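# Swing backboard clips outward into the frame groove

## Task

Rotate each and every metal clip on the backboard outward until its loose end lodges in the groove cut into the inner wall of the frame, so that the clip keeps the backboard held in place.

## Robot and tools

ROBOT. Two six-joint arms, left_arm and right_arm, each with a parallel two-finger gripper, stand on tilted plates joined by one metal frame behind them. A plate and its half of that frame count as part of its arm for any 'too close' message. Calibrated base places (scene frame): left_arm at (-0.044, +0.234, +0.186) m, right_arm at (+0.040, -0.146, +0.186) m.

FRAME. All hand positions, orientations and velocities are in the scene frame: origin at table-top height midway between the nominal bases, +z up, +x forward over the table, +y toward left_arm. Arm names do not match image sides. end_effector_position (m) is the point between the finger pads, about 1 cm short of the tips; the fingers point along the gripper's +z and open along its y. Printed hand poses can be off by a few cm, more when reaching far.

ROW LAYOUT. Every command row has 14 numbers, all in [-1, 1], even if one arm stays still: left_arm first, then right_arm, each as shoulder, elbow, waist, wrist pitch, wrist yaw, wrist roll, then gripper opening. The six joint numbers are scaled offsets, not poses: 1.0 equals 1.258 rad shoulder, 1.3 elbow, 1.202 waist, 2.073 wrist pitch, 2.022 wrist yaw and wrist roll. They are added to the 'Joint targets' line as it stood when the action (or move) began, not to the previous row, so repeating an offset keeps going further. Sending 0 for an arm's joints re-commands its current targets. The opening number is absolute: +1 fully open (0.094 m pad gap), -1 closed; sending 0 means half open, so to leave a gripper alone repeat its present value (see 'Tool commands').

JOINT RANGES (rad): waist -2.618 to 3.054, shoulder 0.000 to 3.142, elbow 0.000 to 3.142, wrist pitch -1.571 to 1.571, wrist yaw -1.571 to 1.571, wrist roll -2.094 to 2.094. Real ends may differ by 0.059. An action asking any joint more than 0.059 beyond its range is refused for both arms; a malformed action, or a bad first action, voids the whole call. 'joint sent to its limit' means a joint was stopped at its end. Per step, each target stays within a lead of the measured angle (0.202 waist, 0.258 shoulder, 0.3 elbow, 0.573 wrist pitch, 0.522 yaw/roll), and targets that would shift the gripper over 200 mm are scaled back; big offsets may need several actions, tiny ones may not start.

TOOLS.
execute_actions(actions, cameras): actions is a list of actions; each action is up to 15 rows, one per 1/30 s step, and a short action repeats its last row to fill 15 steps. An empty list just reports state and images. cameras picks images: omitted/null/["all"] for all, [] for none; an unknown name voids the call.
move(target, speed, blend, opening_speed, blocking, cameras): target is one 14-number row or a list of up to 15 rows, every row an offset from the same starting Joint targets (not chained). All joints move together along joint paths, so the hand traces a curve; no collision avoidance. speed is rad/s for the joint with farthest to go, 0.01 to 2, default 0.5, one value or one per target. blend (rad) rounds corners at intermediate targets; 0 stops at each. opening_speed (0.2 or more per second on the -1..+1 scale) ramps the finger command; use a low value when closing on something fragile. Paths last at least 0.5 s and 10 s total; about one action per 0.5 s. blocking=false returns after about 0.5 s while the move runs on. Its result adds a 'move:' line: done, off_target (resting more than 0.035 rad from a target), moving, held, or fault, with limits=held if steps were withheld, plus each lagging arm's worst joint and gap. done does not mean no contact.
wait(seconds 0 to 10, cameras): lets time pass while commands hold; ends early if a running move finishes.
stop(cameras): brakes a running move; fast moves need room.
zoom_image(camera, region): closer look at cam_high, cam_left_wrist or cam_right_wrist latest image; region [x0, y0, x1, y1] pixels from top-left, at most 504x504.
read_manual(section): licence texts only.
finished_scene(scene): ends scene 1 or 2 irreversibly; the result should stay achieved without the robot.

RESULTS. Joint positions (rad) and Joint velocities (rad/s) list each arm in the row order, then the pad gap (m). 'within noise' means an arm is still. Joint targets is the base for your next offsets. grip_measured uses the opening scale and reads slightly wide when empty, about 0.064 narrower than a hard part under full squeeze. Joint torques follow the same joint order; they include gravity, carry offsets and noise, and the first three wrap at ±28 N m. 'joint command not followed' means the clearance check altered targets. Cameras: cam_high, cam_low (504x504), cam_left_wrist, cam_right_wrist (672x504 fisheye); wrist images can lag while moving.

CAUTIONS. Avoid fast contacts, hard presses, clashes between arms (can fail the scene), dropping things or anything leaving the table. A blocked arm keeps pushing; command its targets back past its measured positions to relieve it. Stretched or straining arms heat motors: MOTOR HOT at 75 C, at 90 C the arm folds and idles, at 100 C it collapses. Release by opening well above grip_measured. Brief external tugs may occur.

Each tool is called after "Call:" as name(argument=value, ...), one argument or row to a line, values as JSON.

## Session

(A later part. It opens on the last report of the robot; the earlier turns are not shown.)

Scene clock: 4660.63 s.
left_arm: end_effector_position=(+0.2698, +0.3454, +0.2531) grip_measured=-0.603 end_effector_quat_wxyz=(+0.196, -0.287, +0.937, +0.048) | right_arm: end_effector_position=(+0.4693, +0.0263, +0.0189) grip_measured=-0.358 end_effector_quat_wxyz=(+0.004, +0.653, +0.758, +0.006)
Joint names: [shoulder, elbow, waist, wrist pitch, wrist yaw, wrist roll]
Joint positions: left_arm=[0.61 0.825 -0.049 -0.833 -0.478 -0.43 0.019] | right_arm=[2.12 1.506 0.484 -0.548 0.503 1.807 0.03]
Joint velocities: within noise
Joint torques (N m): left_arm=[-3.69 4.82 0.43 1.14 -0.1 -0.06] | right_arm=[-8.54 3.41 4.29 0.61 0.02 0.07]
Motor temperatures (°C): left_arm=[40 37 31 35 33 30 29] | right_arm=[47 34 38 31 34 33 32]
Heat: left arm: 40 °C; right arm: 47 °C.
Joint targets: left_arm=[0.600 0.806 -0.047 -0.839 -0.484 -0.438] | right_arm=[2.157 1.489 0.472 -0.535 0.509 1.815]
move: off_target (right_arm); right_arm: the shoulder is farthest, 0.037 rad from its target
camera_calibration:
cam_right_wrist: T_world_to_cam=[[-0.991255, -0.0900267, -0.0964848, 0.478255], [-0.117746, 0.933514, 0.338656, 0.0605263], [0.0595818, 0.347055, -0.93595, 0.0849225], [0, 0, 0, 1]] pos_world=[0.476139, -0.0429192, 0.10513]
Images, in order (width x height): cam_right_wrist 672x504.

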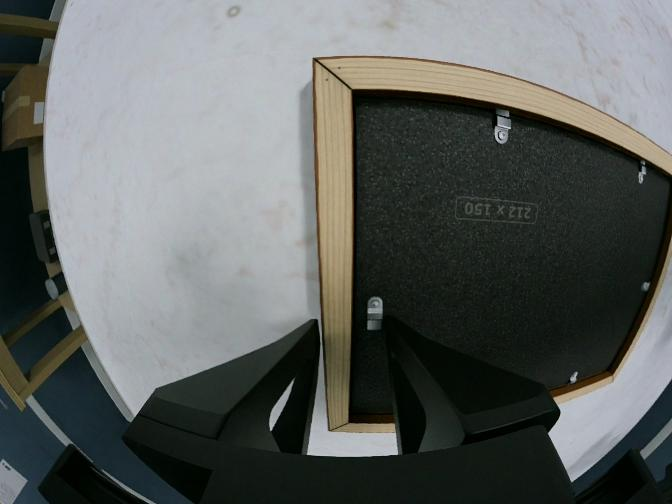

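Call:
move(
  target=[
    [0,0,0,0,0,0,-0.6,0.0010,0.0150,0.0,-0.0010,0,0.0,-0.5],
  ],
  speed=0.03,
  opening_speed=0.25,
  cameras=["cam_right_wrist"],
)

Call:
zoom_image(
  camera="cam_right_wrist",
  region=[290, 260, 430, 365],
)

Scene clock: 4676.50 s.
left_arm: end_effector_position=(+0.2699, +0.3454, +0.2532) grip_measured=-0.603 end_effector_quat_wxyz=(+0.196, -0.287, +0.937, +0.048) | right_arm: end_effector_position=(+0.4705, +0.0268, +0.0190) grip_measured=-0.498 end_effector_quat_wxyz=(+0.005, +0.655, +0.755, +0.009)
Joint names: [shoulder, elbow, waist, wrist pitch, wrist yaw, wrist roll]
Joint positions: left_arm=[0.61 0.825 -0.049 -0.833 -0.478 -0.43 0.019] | right_arm=[2.12 1.506 0.484 -0.542 0.503 1.81 0.024]
Joint velocities: within noise
Joint torques (N m): left_arm=[-3.71 4.85 0.44 1.13 -0.1 -0.06] | right_arm=[-8.31 5.16 4.08 0.53 0.07 0.07]
Motor temperatures (°C): left_arm=[40 37 31 35 33 30 29] | right_arm=[45 34 37 31 34 33 32]
Heat: left arm: 40 °C; right arm: 45 °C.
Joint targets: left_arm=[0.600 0.806 -0.047 -0.839 -0.484 -0.438] | right_arm=[2.158 1.508 0.472 -0.537 0.509 1.815]
move: off_target (right_arm); right_arm: the shoulder is farthest, 0.038 rad from its target
camera_calibration:
cam_right_wrist: T_world_to_cam=[[-0.991319, -0.0835072, -0.101553, 0.479526], [-0.113475, 0.933536, 0.34005, 0.0581503], [0.0664067, 0.348622, -0.934908, 0.0814149], [0, 0, 0, 1]] pos_world=[0.476555, -0.0426245, 0.105039]
Images, in order (width x height): cam_right_wrist 672x504.

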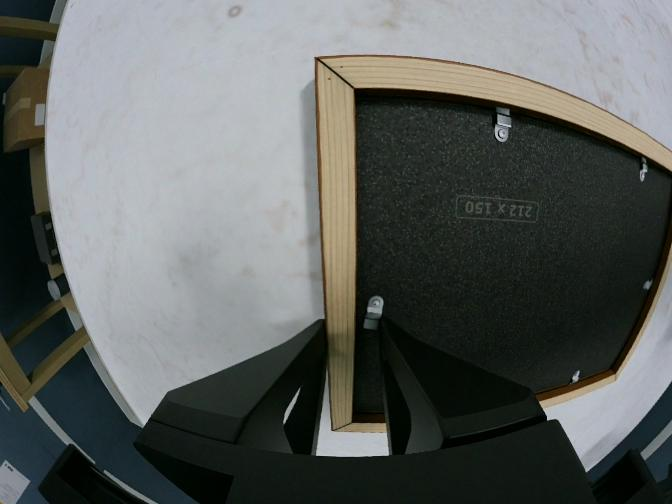

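Scaled by 3.600 from the camera's 672x504 image, which has a finer 960x720 frame.

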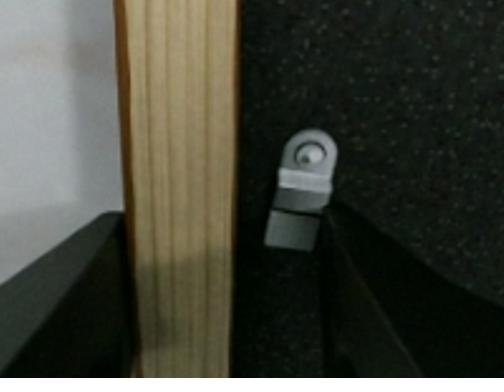

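Call:
move(
  target=[
    [0,0,0,0,0,0,-0.6,0.0035,0.0195,-0.002,-0.0045,0,0.0,-0.628],
  ],
  speed=0.03,
  opening_speed=0.2,
  cameras=["cam_right_wrist"],
)

Call:
zoom_image(
  camera="cam_right_wrist",
  region=[290, 260, 430, 365],
)

Scene clock: 4687.80 s.
left_arm: end_effector_position=(+0.2699, +0.3454, +0.2532) grip_measured=-0.603 end_effector_quat_wxyz=(+0.196, -0.287, +0.937, +0.048) | right_arm: end_effector_position=(+0.4751, +0.0286, +0.0191) grip_measured=-0.626 end_effector_quat_wxyz=(+0.008, +0.658, +0.753, +0.014)
Joint names: [shoulder, elbow, waist, wrist pitch, wrist yaw, wrist roll]
Joint positions: left_arm=[0.61 0.825 -0.049 -0.833 -0.478 -0.43 0.019] | right_arm=[2.126 1.518 0.484 -0.535 0.504 1.811 0.018]
Joint velocities: within noise
Joint torques (N m): left_arm=[-3.71 4.85 0.44 1.14 -0.1 -0.05] | right_arm=[-8.66 6.37 3.97 0.38 0.06 0.03]
Motor temperatures (°C): left_arm=[40 37 31 35 33 30 29] | right_arm=[45 35 37 31 34 33 32]
Heat: left arm: 40 °C; right arm: 45 °C.
Joint targets: left_arm=[0.600 0.806 -0.047 -0.839 -0.484 -0.438] | right_arm=[2.162 1.534 0.469 -0.546 0.509 1.815]
move: off_target (right_arm); right_arm: the shoulder is farthest, 0.037 rad from its target
camera_calibration:
cam_right_wrist: T_world_to_cam=[[-0.99071, -0.0765127, -0.112425, 0.483932], [-0.110926, 0.932913, 0.342592, 0.0557538], [0.0786701, 0.35188, -0.932733, 0.0746415], [0, 0, 0, 1]] pos_world=[0.479749, -0.0412514, 0.104926]
Images, in order (width x height): cam_right_wrist 672x504.

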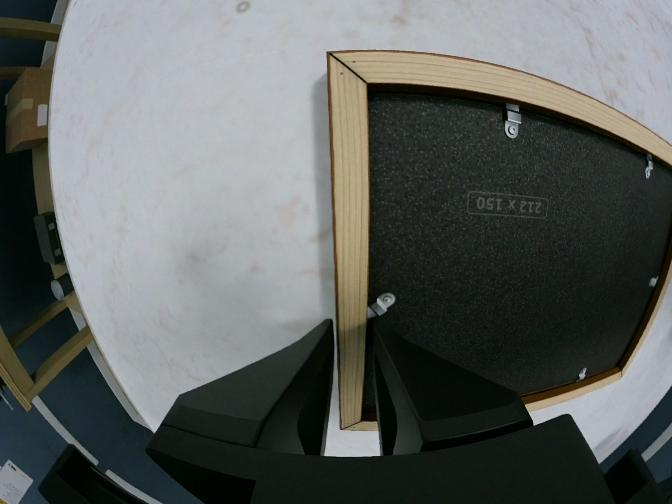

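Scaled by 3.600 from the camera's 672x504 image, which has a finer 960x720 frame.

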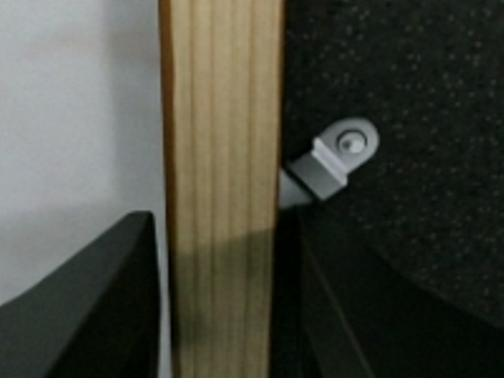

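Call:
move(
  target=[
    [0,0,0,0,0,0,-0.6,0.0015,0.0040,0.0,-0.0015,0,0.0,-0.70],
  ],
  speed=0.03,
  opening_speed=0.2,
  cameras=["cam_right_wrist"],
)

Call:
zoom_image(
  camera="cam_right_wrist",
  region=[290, 260, 430, 365],
)

Scene clock: 4695.37 s.
left_arm: end_effector_position=(+0.2699, +0.3454, +0.2532) grip_measured=-0.603 end_effector_quat_wxyz=(+0.196, -0.287, +0.937, +0.048) | right_arm: end_effector_position=(+0.4755, +0.0289, +0.0190) grip_measured=-0.698 end_effector_quat_wxyz=(+0.007, +0.657, +0.753, +0.013)
Joint names: [shoulder, elbow, waist, wrist pitch, wrist yaw, wrist roll]
Joint positions: left_arm=[0.61 0.825 -0.049 -0.833 -0.478 -0.43 0.019] | right_arm=[2.128 1.522 0.484 -0.539 0.503 1.811 0.014]
Joint velocities: within noise
Joint torques (N m): left_arm=[-3.74 4.83 0.44 1.14 -0.11 -0.05] | right_arm=[-8.47 6.57 3.85 0.4 0.03 0.05]
Motor temperatures (°C): left_arm=[40 37 31 35 33 30 29] | right_arm=[45 35 37 31 34 33 32]
Heat: left arm: 40 °C; right arm: 45 °C.
Joint targets: left_arm=[0.600 0.806 -0.047 -0.839 -0.484 -0.438] | right_arm=[2.164 1.539 0.469 -0.549 0.509 1.815]
move: off_target (right_arm); right_arm: the shoulder is farthest, 0.036 rad from its target
camera_calibration:
cam_right_wrist: T_world_to_cam=[[-0.990801, -0.0770446, -0.111254, 0.484372], [-0.111047, 0.932738, 0.343029, 0.0555494], [0.0773425, 0.352228, -0.932713, 0.0750427], [0, 0, 0, 1]] pos_world=[0.480281, -0.0409269, 0.104827]
Images, in order (width x height): cam_right_wrist 672x504.

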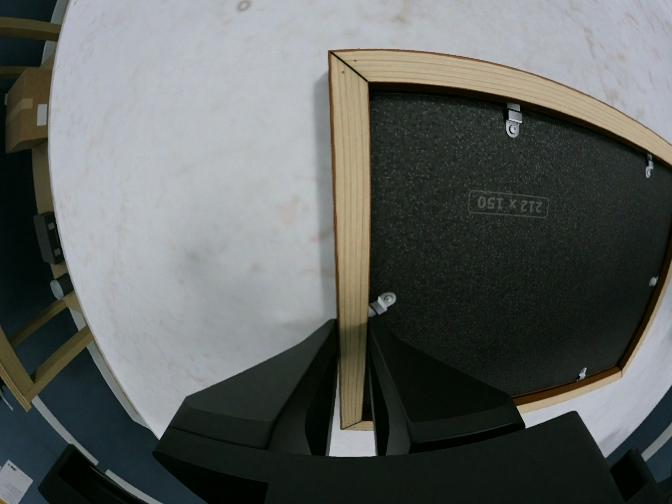

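Scaled by 3.600 from the camera's 672x504 image, which has a finer 960x720 frame.

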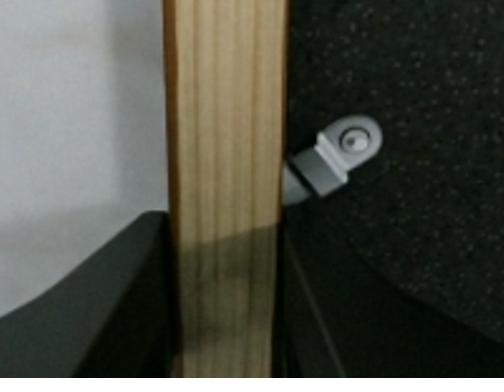

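Call:
move(
  target=[
    [0,0,0,0,0,0,-0.6,-0.004,0.0,0.0,0.0,0,0.0,-0.6],
    [0,0,0,0,0,0,-0.6,-0.083,0.004,0.022,-0.034,0,0.0,-0.5],
    [0,0,0,0,0,0,-0.6,-0.1,-0.0815,0.012,-0.006,-0.002,-0.743,-0.56],
  ],
  speed=[0.1,0.15,0.6],
  cameras=["cam_right_wrist"],
)

Call:
zoom_image(
  camera="cam_right_wrist",
  region=[310, 270, 390, 330],
)

Scene clock: 4733.33 s.
left_arm: end_effector_position=(+0.2699, +0.3454, +0.2532) grip_measured=-0.603 end_effector_quat_wxyz=(+0.196, -0.287, +0.937, +0.048) | right_arm: end_effector_position=(+0.4552, +0.0152, +0.0276) grip_measured=-0.558 end_effector_quat_wxyz=(-0.007, -0.040, +0.999, -0.003)
Joint names: [shoulder, elbow, waist, wrist pitch, wrist yaw, wrist roll]
Joint positions: left_arm=[0.61 0.825 -0.049 -0.833 -0.478 -0.43 0.019] | right_arm=[2.068 1.448 0.484 -0.577 0.503 0.321 0.021]
Joint velocities: within noise
Joint torques (N m): left_arm=[-3.74 4.85 0.43 1.14 -0.11 -0.06] | right_arm=[-14.53 3.62 4.78 0.53 0.03 -0.13]
Motor temperatures (°C): left_arm=[39 36 31 35 33 30 29] | right_arm=[49 36 37 31 34 33 32]
Heat: left arm: 39 °C; right arm: 49 °C.
Joint targets: left_arm=[0.600 0.806 -0.047 -0.839 -0.484 -0.438] | right_arm=[2.039 1.433 0.484 -0.562 0.505 0.313]
move: done
camera_calibration:
cam_right_wrist: T_world_to_cam=[[0.0209192, -0.996968, -0.0749514, 0.0165823], [-0.935668, -0.0459367, 0.34988, 0.453164], [-0.352262, 0.0628104, -0.933791, 0.289464], [0, 0, 0, 1]] pos_world=[0.525631, 0.0191676, 0.112989]
Images, in order (width x height): cam_right_wrist 672x504.

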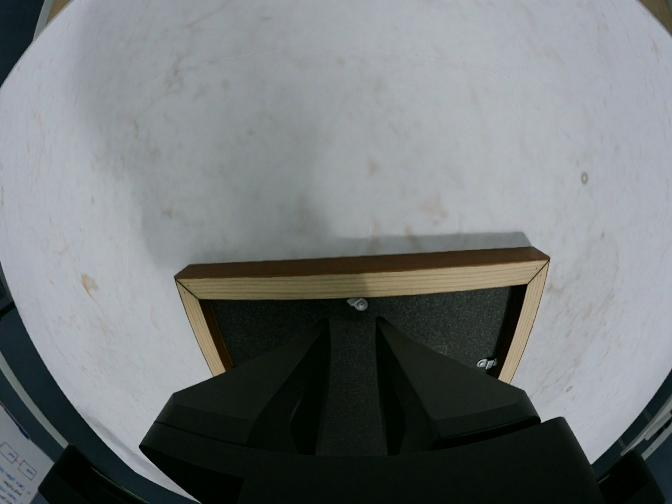

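Scaled by 6.300 from the camera's 672x504 image, which has a finer 960x720 frame.

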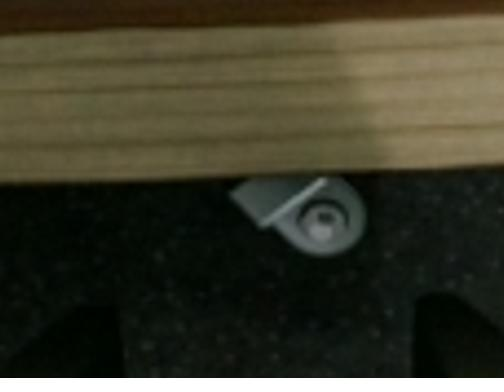

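Call:
move(
  target=[
    [0,0,0,0,0,0,-0.6,0.012,-0.0108,-0.0185,0.0147,-0.006,0.003,-0.56],
  ],
  speed=0.08,
  cameras=["cam_right_wrist"],
)

Call:
zoom_image(
  camera="cam_right_wrist",
  region=[310, 280, 390, 340],
)

Scene clock: 4755.93 s.
left_arm: end_effector_position=(+0.2699, +0.3454, +0.2532) grip_measured=-0.603 end_effector_quat_wxyz=(+0.196, -0.287, +0.937, +0.048) | right_arm: end_effector_position=(+0.4565, +0.0118, +0.0229) grip_measured=-0.558 end_effector_quat_wxyz=(-0.003, -0.031, +1.000, -0.003)
Joint names: [shoulder, elbow, waist, wrist pitch, wrist yaw, wrist roll]
Joint positions: left_arm=[0.61 0.825 -0.049 -0.833 -0.478 -0.43 0.019] | right_arm=[2.068 1.434 0.471 -0.547 0.499 0.321 0.021]
Joint velocities: within noise
Joint torques (N m): left_arm=[-3.71 4.81 0.44 1.13 -0.1 -0.05] | right_arm=[-12.92 3.49 4.08 0.52 -0.08 -0.06]
Motor temperatures (°C): left_arm=[39 36 31 35 33 30 29] | right_arm=[55 34 37 31 34 33 32]
Heat: left arm: 39 °C; right arm: 55 °C.
Joint targets: left_arm=[0.600 0.806 -0.047 -0.839 -0.484 -0.438] | right_arm=[2.054 1.419 0.462 -0.531 0.493 0.319]
move: done
camera_calibration:
cam_right_wrist: T_world_to_cam=[[0.00392308, -0.997069, -0.0764066, 0.0206339], [-0.939101, -0.0299286, 0.342336, 0.457525], [-0.343619, 0.0704105, -0.936466, 0.281735], [0, 0, 0, 1]] pos_world=[0.526391, 0.0144294, 0.108785]
Images, in order (width x height): cam_right_wrist 672x504.

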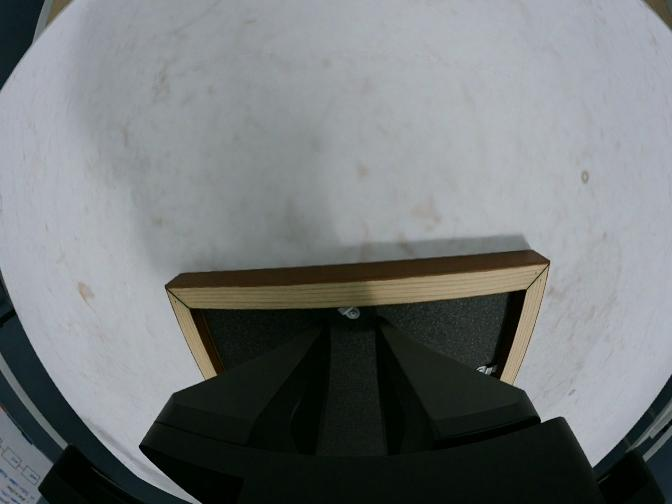

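Scaled by 6.300 from the camera's 672x504 image, which has a finer 960x720 frame.

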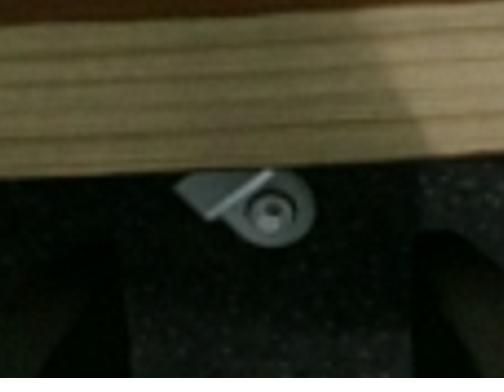

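Call:
move(
  target=[
    [0,0,0,0,0,0,-0.6,0.039,-0.0015,-0.0078,0.015,-0.0035,0.0140,-0.56],
  ],
  speed=0.06,
  cameras=["cam_right_wrist"],
)

Call:
zoom_image(
  camera="cam_right_wrist",
  region=[310, 290, 390, 350],
)

Scene clock: 4771.83 s.
left_arm: end_effector_position=(+0.2699, +0.3454, +0.2532) grip_measured=-0.603 end_effector_quat_wxyz=(+0.196, -0.287, +0.937, +0.048) | right_arm: end_effector_position=(+0.4603, +0.0129, +0.0190) grip_measured=-0.558 end_effector_quat_wxyz=(+0.003, -0.015, +1.000, +0.002)
Joint names: [shoulder, elbow, waist, wrist pitch, wrist yaw, wrist roll]
Joint positions: left_arm=[0.61 0.825 -0.049 -0.833 -0.478 -0.43 0.019] | right_arm=[2.075 1.434 0.464 -0.519 0.492 0.338 0.021]
Joint velocities: within noise
Joint torques (N m): left_arm=[-3.66 4.82 0.43 1.13 -0.1 -0.06] | right_arm=[-9.09 3.36 4 0.62 -0.01 0.13]
Motor temperatures (°C): left_arm=[39 36 31 35 33 30 29] | right_arm=[55 34 37 31 34 33 32]
Heat: left arm: 39 °C; right arm: 55 °C.
Joint targets: left_arm=[0.600 0.806 -0.047 -0.839 -0.484 -0.438] | right_arm=[2.103 1.417 0.452 -0.500 0.486 0.347]
move: done
camera_calibration:
cam_right_wrist: T_world_to_cam=[[-0.0276455, -0.995883, -0.0863341, 0.0360745], [-0.943624, -0.00250072, 0.331009, 0.464381], [-0.329862, 0.0906179, -0.93967, 0.272827], [0, 0, 0, 1]] pos_world=[0.529194, 0.0123642, 0.105767]
Images, in order (width x height): cam_right_wrist 672x504.

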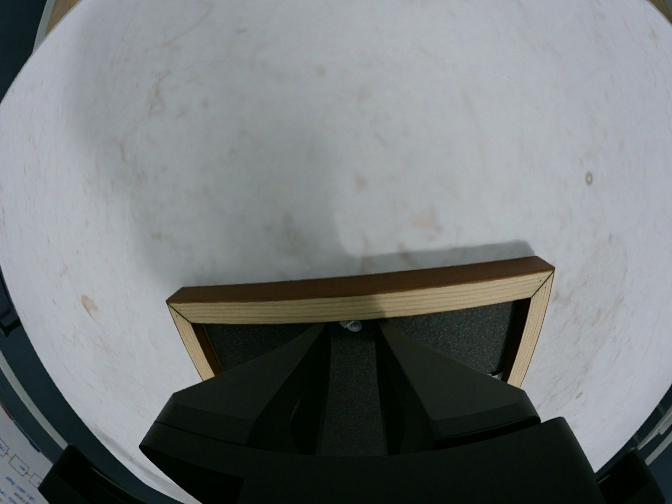

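Scaled by 6.300 from the camera's 672x504 image, which has a finer 960x720 frame.

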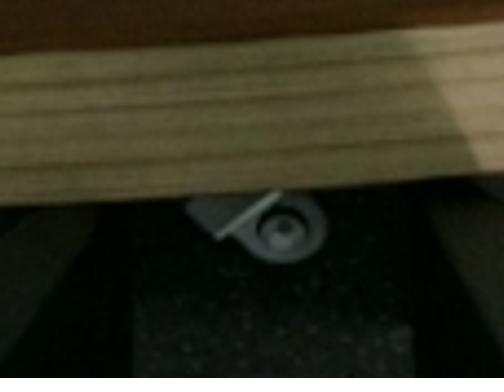

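Call:
move(
  target=[
    [0,0,0,0,0,0,-0.6,0.008,-0.007,0,0.002,0,0,-0.56],
    [0,0,0,0,0,0,-0.6,0.008,-0.007,0,0.002,0,0,-1.0],
  ],
  speed=0.06,
  opening_speed=0.2,
  cameras=["cam_right_wrist"],
)

Call:
zoom_image(
  camera="cam_right_wrist",
  region=[310, 290, 390, 350],
)

Scene clock: 4783.83 s.
left_arm: end_effector_position=(+0.2699, +0.3454, +0.2532) grip_measured=-0.603 end_effector_quat_wxyz=(+0.196, -0.287, +0.937, +0.048) | right_arm: end_effector_position=(+0.4595, +0.0124, +0.0182) grip_measured=-0.945 end_effector_quat_wxyz=(+0.004, -0.014, +1.000, +0.001)
Joint names: [shoulder, elbow, waist, wrist pitch, wrist yaw, wrist roll]
Joint positions: left_arm=[0.61 0.825 -0.049 -0.833 -0.478 -0.43 0.019] | right_arm=[2.075 1.428 0.464 -0.514 0.495 0.339 0.003]
Joint velocities: within noise
Joint torques (N m): left_arm=[-3.71 4.83 0.43 1.14 -0.1 -0.05] | right_arm=[-8.14 3.21 3.95 0.66 -0.03 0.04]
Motor temperatures (°C): left_arm=[39 36 31 35 33 30 29] | right_arm=[50 34 37 31 34 33 32]
Heat: left arm: 39 °C; right arm: 50 °C.
Joint targets: left_arm=[0.600 0.806 -0.047 -0.839 -0.484 -0.438] | right_arm=[2.113 1.408 0.452 -0.496 0.486 0.347]
move: off_target (right_arm); target 2's new numbers were sent with right_arm's shoulder 0.038 rad from that target; right_arm: the shoulder is farthest, 0.038 rad from its target
camera_calibration:
cam_right_wrist: T_world_to_cam=[[-0.0287139, -0.996091, -0.0835351, 0.0359759], [-0.943987, -0.000461424, 0.329983, 0.46399], [-0.328732, 0.0883311, -0.940283, 0.271328], [0, 0, 0, 1]] pos_world=[0.528228, 0.0120826, 0.105022]
Images, in order (width x height): cam_right_wrist 672x504.

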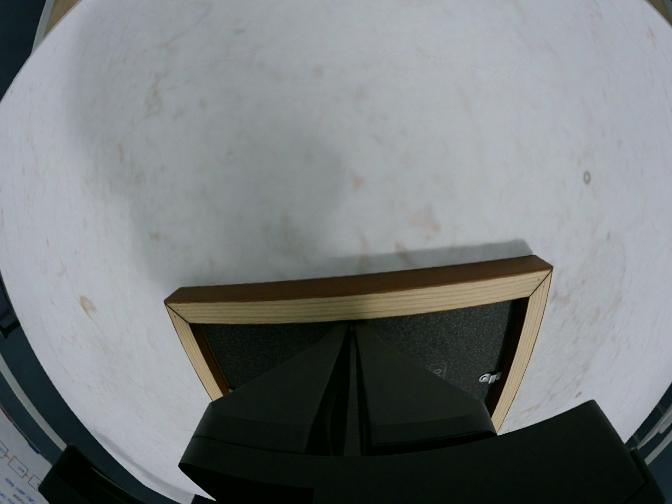

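Scaled by 6.300 from the camera's 672x504 image, which has a finer 960x720 frame.

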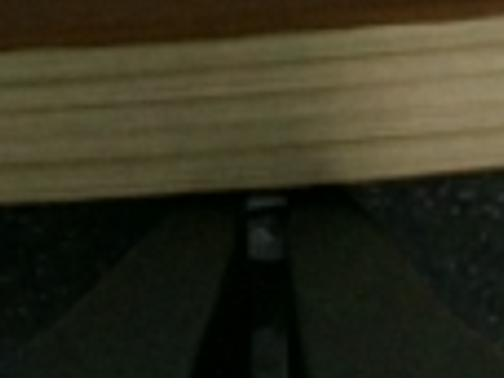

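Held (−.945). Open, lift, view.

Call:
move(
  target=[
    [0,0,0,0,0,0,-0.6,-0.006,0.0,0.0,0.0,0,0,-0.58],
    [0,0,0,0,0,0,-0.6,-0.08,0.0,0.0250,-0.0350,0.005,0.0,-0.5],
    [0,0,0,0,0,0,-0.6,-0.11,0.0,0.030,-0.0500,0.005,0.0,-0.5],
  ],
  speed=[0.04,0.15,0.2],
  opening_speed=0.5,
  cameras=["cam_right_wrist"],
)

Call:
zoom_image(
  camera="cam_right_wrist",
  region=[310, 260, 390, 320],
)

Scene clock: 4794.83 s.
left_arm: end_effector_position=(+0.2699, +0.3454, +0.2532) grip_measured=-0.603 end_effector_quat_wxyz=(+0.196, -0.287, +0.937, +0.048) | right_arm: end_effector_position=(+0.4632, +0.0012, +0.0426) grip_measured=-0.502 end_effector_quat_wxyz=(+0.003, -0.013, +1.000, +0.004)
Joint names: [shoulder, elbow, waist, wrist pitch, wrist yaw, wrist roll]
Joint positions: left_arm=[0.61 0.825 -0.049 -0.833 -0.478 -0.43 0.019] | right_arm=[1.999 1.42 0.464 -0.581 0.487 0.34 0.023]
Joint velocities: within noise
Joint torques (N m): left_arm=[-3.71 4.85 0.43 1.15 -0.1 -0.07] | right_arm=[-13.85 3.93 6.28 0.35 0.1 0.06]
Motor temperatures (°C): left_arm=[39 36 31 35 33 30 29] | right_arm=[49 34 37 31 34 33 32]
Heat: left arm: 39 °C; right arm: 49 °C.
Joint targets: left_arm=[0.600 0.806 -0.047 -0.839 -0.484 -0.438] | right_arm=[1.974 1.408 0.488 -0.599 0.496 0.347]
move: done
camera_calibration:
cam_right_wrist: T_world_to_cam=[[-0.0306354, -0.995405, -0.0907246, 0.0281173], [-0.943542, -0.00115223, 0.331252, 0.459178], [-0.329834, 0.0957504, -0.93917, 0.296917], [0, 0, 0, 1]] pos_world=[0.532048, 0.000087201, 0.129303]
Images, in order (width x height): cam_right_wrist 672x504.

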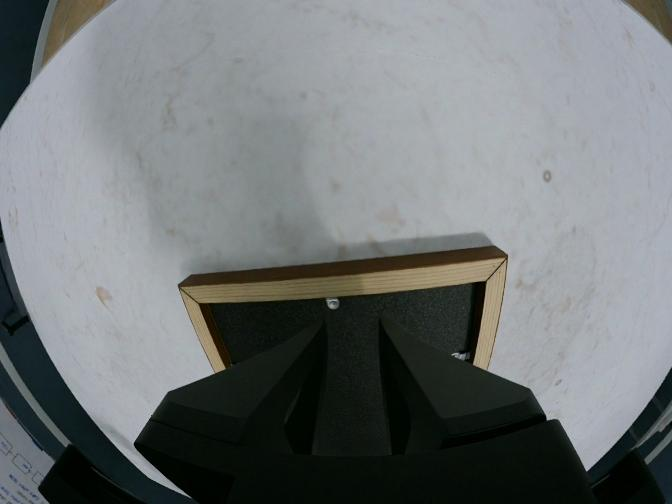

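Scaled by 6.300 from the camera's 672x504 image, which has a finer 960x720 frame.

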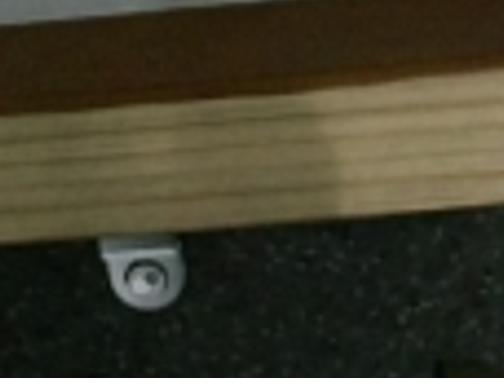

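Call:
move(
  target=[
    [0,0,0,0,0,0,-0.6,-0.1500,0.0,0.0300,-0.1200,0.0,0.0,-0.5],
    [0,0,0,0,0,0,-0.6,-0.25,-0.10,0.030,-0.0700,0.0,0.90,-0.5],
  ],
  speed=[0.4,0.9],
  blend=0.05,
  cameras=["all"],
)

target 2 of 2 would take right_arm's wrist roll more than 0.059 radians past the upper end of its range (2.094 radians), so nothing of the call was run. Give that joint a number nearer 0 in that row, or first move the joint away from that end.
Scene clock: 4803.00 s.
left_arm: end_effector_position=(+0.2699, +0.3454, +0.2532) grip_measured=-0.603 end_effector_quat_wxyz=(+0.196, -0.287, +0.937, +0.048) | right_arm: end_effector_position=(+0.4629, +0.0010, +0.0426) grip_measured=-0.502 end_effector_quat_wxyz=(+0.002, -0.013, +1.000, +0.004)
Joint names: [shoulder, elbow, waist, wrist pitch, wrist yaw, wrist roll]
Joint positions: left_arm=[0.61 0.825 -0.049 -0.833 -0.478 -0.43 0.019] | right_arm=[1.999 1.42 0.464 -0.582 0.487 0.34 0.023]
Joint velocities: within noise
Joint torques (N m): left_arm=[-3.69 4.83 0.47 1.13 -0.11 -0.06] | right_arm=[-13.78 3.97 6.49 0.32 0.09 0.04]
Motor temperatures (°C): left_arm=[39 36 31 35 33 30 29] | right_arm=[52 34 37 31 34 33 32]
Heat: left arm: 39 °C; right arm: 52 °C.
Joint targets: left_arm=[0.600 0.806 -0.047 -0.839 -0.484 -0.438] | right_arm=[1.974 1.408 0.488 -0.600 0.496 0.347]
Tool commands: left_gripper/opening=-0.6 right_gripper/opening=-0.5

Call:
move(
  target=[
    [0,0,0,0,0,0,-0.6,-0.1500,0.0,0.0300,-0.1200,0.0,0.0,-0.5],
    [0,0,0,0,0,0,-0.6,-0.25,-0.10,0.030,-0.1200,0.0,0.69,-0.5],
  ],
  speed=[0.4,0.9],
  blend=0.05,
  cameras=["cam_high","cam_right_wrist"],
)

Scene clock: 4813.97 s.
left_arm: end_effector_position=(+0.2699, +0.3454, +0.2532) grip_measured=-0.603 end_effector_quat_wxyz=(+0.196, -0.287, +0.937, +0.048) | right_arm: end_effector_position=(+0.4297, -0.0429, +0.1277) grip_measured=-0.502 end_effector_quat_wxyz=(-0.016, +0.607, +0.794, -0.007)
Joint names: [shoulder, elbow, waist, wrist pitch, wrist yaw, wrist roll]
Joint positions: left_arm=[0.61 0.825 -0.049 -0.833 -0.478 -0.43 0.019] | right_arm=[1.684 1.295 0.503 -0.831 0.488 1.733 0.023]
Joint velocities: within noise
Joint torques (N m): left_arm=[-3.69 4.83 0.46 1.14 -0.1 -0.05] | right_arm=[-11.9 4.12 5.44 0.23 0.07 0.09]
Motor temperatures (°C): left_arm=[39 36 31 35 33 30 29] | right_arm=[54 34 38 31 34 33 32]
Heat: left arm: 39 °C; right arm: 54 °C.
Joint targets: left_arm=[0.600 0.806 -0.047 -0.839 -0.484 -0.438] | right_arm=[1.660 1.278 0.524 -0.848 0.496 1.742]
move: done
camera_calibration:
cam_right_wrist: T_world_to_cam=[[-0.977511, -0.204739, -0.0505373, 0.426574], [-0.209316, 0.912799, 0.350691, 0.120568], [-0.0256699, 0.353383, -0.935126, 0.24986], [0, 0, 0, 1]] pos_world=[0.448632, -0.111014, 0.212926]
Images, in order (width x height): cam_high 504x504, cam_right_wrist 672x504.

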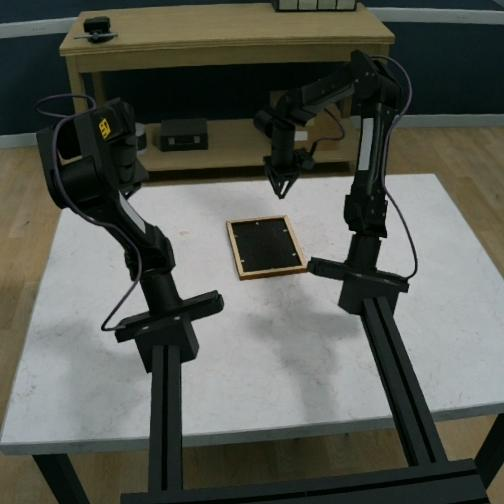

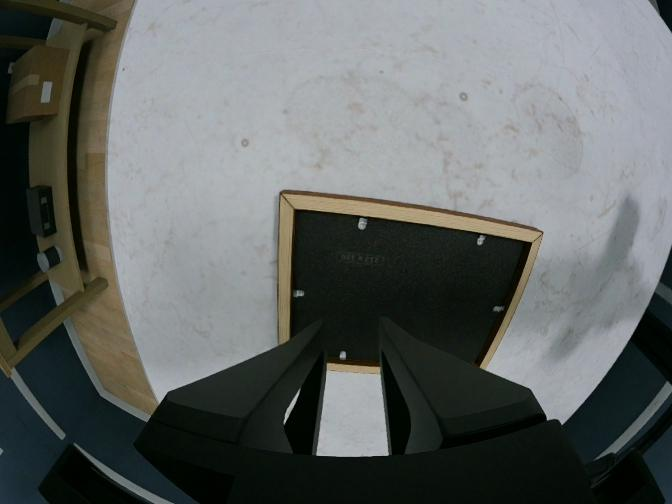

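Zoom on clips.

Call:
zoom_image(
  camera="cam_right_wrist",
  region=[280, 270, 370, 370],
)

Call:
zoom_image(
  camera="cam_right_wrist",
  region=[340, 200, 400, 245],
)

Call:
zoom_image(
  camera="cam_right_wrist",
  region=[455, 215, 545, 325],
)

Call:
zoom_image(
  camera="cam_high",
  region=[215, 205, 320, 285],
)

Scaled by 5.040 from the camera's 672x504 image, which has a finer 960x720 frame.

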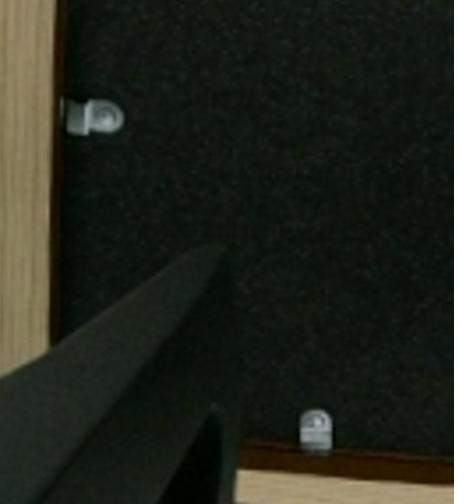

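Scaled by 8.400 from the camera's 672x504 image, which has a finer 960x720 frame.

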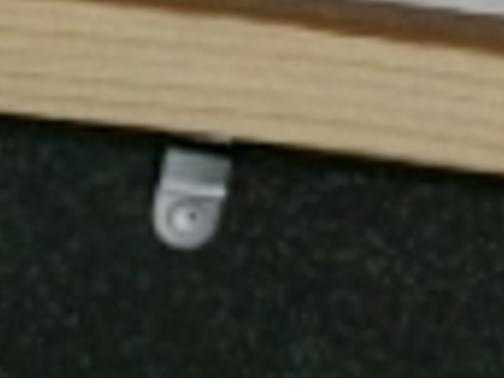

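Scaled by 4.582 from the camera's 672x504 image, which has a finer 960x720 frame.

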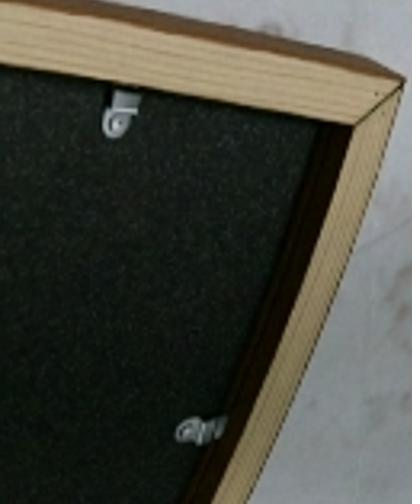

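Scaled by 4.800 from the camera's 504x504 image, which has a finer 720x720 frame.

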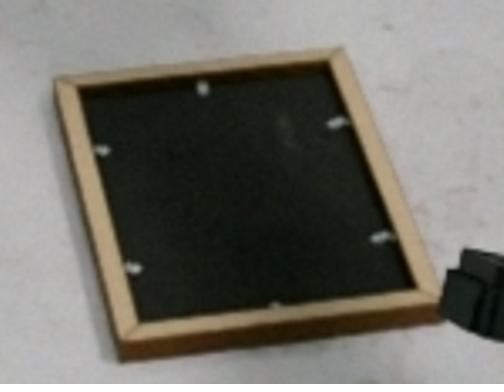

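Call:
move(
  target=[
    [0,0,0,0,0,0,-0.6,-0.02,-0.33,0.06,0.1400,0.0,-0.72,-0.5],
  ],
  speed=[0.9],
  cameras=["cam_right_wrist"],
)

Scene clock: 4838.03 s.
left_arm: end_effector_position=(+0.2699, +0.3454, +0.2532) grip_measured=-0.603 end_effector_quat_wxyz=(+0.196, -0.287, +0.937, +0.048) | right_arm: end_effector_position=(+0.3125, -0.0351, +0.0769) grip_measured=-0.502 end_effector_quat_wxyz=(-0.067, -0.133, +0.989, -0.002)
Joint names: [shoulder, elbow, waist, wrist pitch, wrist yaw, wrist roll]
Joint positions: left_arm=[0.61 0.825 -0.049 -0.833 -0.478 -0.43 0.019] | right_arm=[1.658 0.86 0.577 -0.575 0.488 0.295 0.023]
Joint velocities: within noise
Joint torques (N m): left_arm=[-3.71 4.82 0.44 1.14 -0.1 -0.04] | right_arm=[-9.66 3.08 4.72 0.39 0.07 -0.12]
Motor temperatures (°C): left_arm=[39 36 31 35 33 30 29] | right_arm=[54 34 37 31 34 33 32]
Heat: left arm: 39 °C; right arm: 54 °C.
Joint targets: left_arm=[0.600 0.806 -0.047 -0.839 -0.484 -0.438] | right_arm=[1.635 0.849 0.596 -0.558 0.496 0.286]
move: done
camera_calibration:
cam_right_wrist: T_world_to_cam=[[0.19616, -0.976748, -0.0865139, -0.0800004], [-0.862402, -0.213837, 0.458842, 0.262963], [-0.466673, -0.0153969, -0.884296, 0.31756], [0, 0, 0, 1]] pos_world=[0.39067, -0.0170195, 0.153238]
Images, in order (width x height): cam_right_wrist 672x504.

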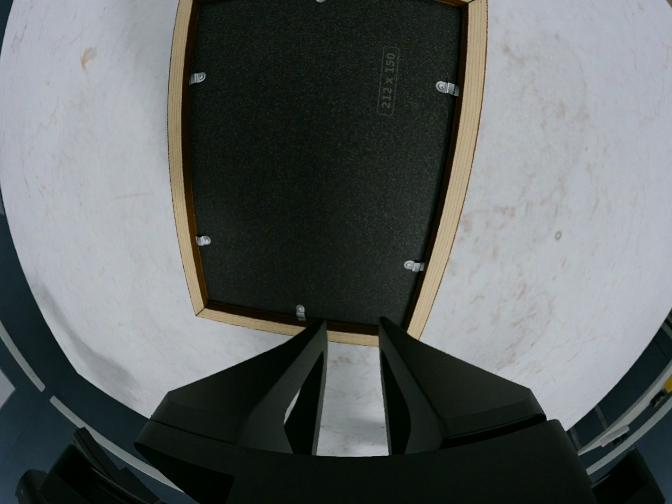

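Call:
zoom_image(
  camera="cam_right_wrist",
  region=[270, 280, 340, 350],
)

Call:
zoom_image(
  camera="cam_right_wrist",
  region=[180, 220, 240, 265],
)

Call:
zoom_image(
  camera="cam_right_wrist",
  region=[390, 240, 450, 285],
)

Call:
zoom_image(
  camera="cam_right_wrist",
  region=[425, 65, 485, 110],
)

Call:
zoom_image(
  camera="cam_right_wrist",
  region=[175, 55, 235, 100],
)

Scaled by 7.200 from the camera's 672x504 image, which has a finer 960x720 frame.

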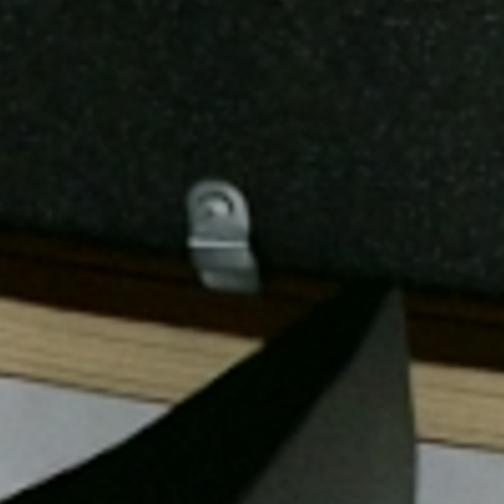

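Scaled by 8.400 from the camera's 672x504 image, which has a finer 960x720 frame.

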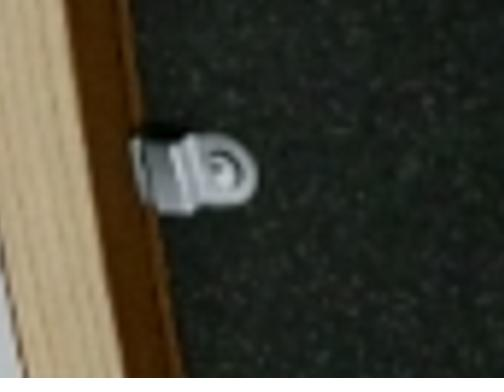

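Scaled by 8.400 from the camera's 672x504 image, which has a finer 960x720 frame.

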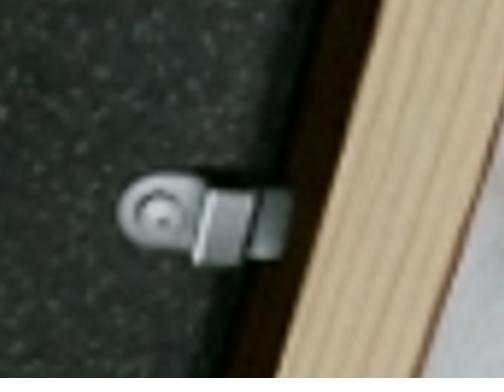

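Scaled by 8.400 from the camera's 672x504 image, which has a finer 960x720 frame.

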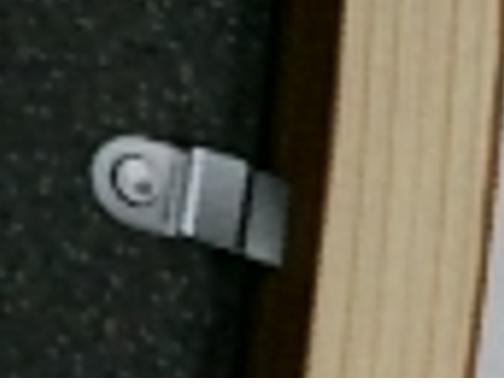

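Scaled by 8.400 from the camera's 672x504 image, which has a finer 960x720 frame.

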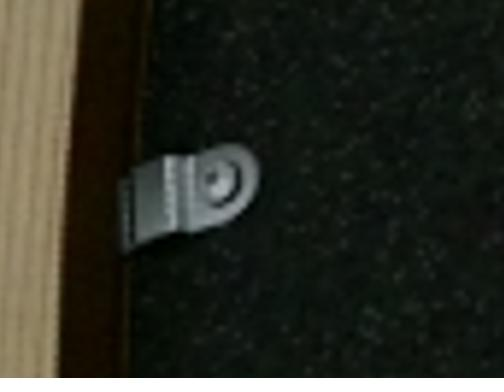

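Call:
finished_scene(
  scene=1,
)

The scene is finished: the task was done.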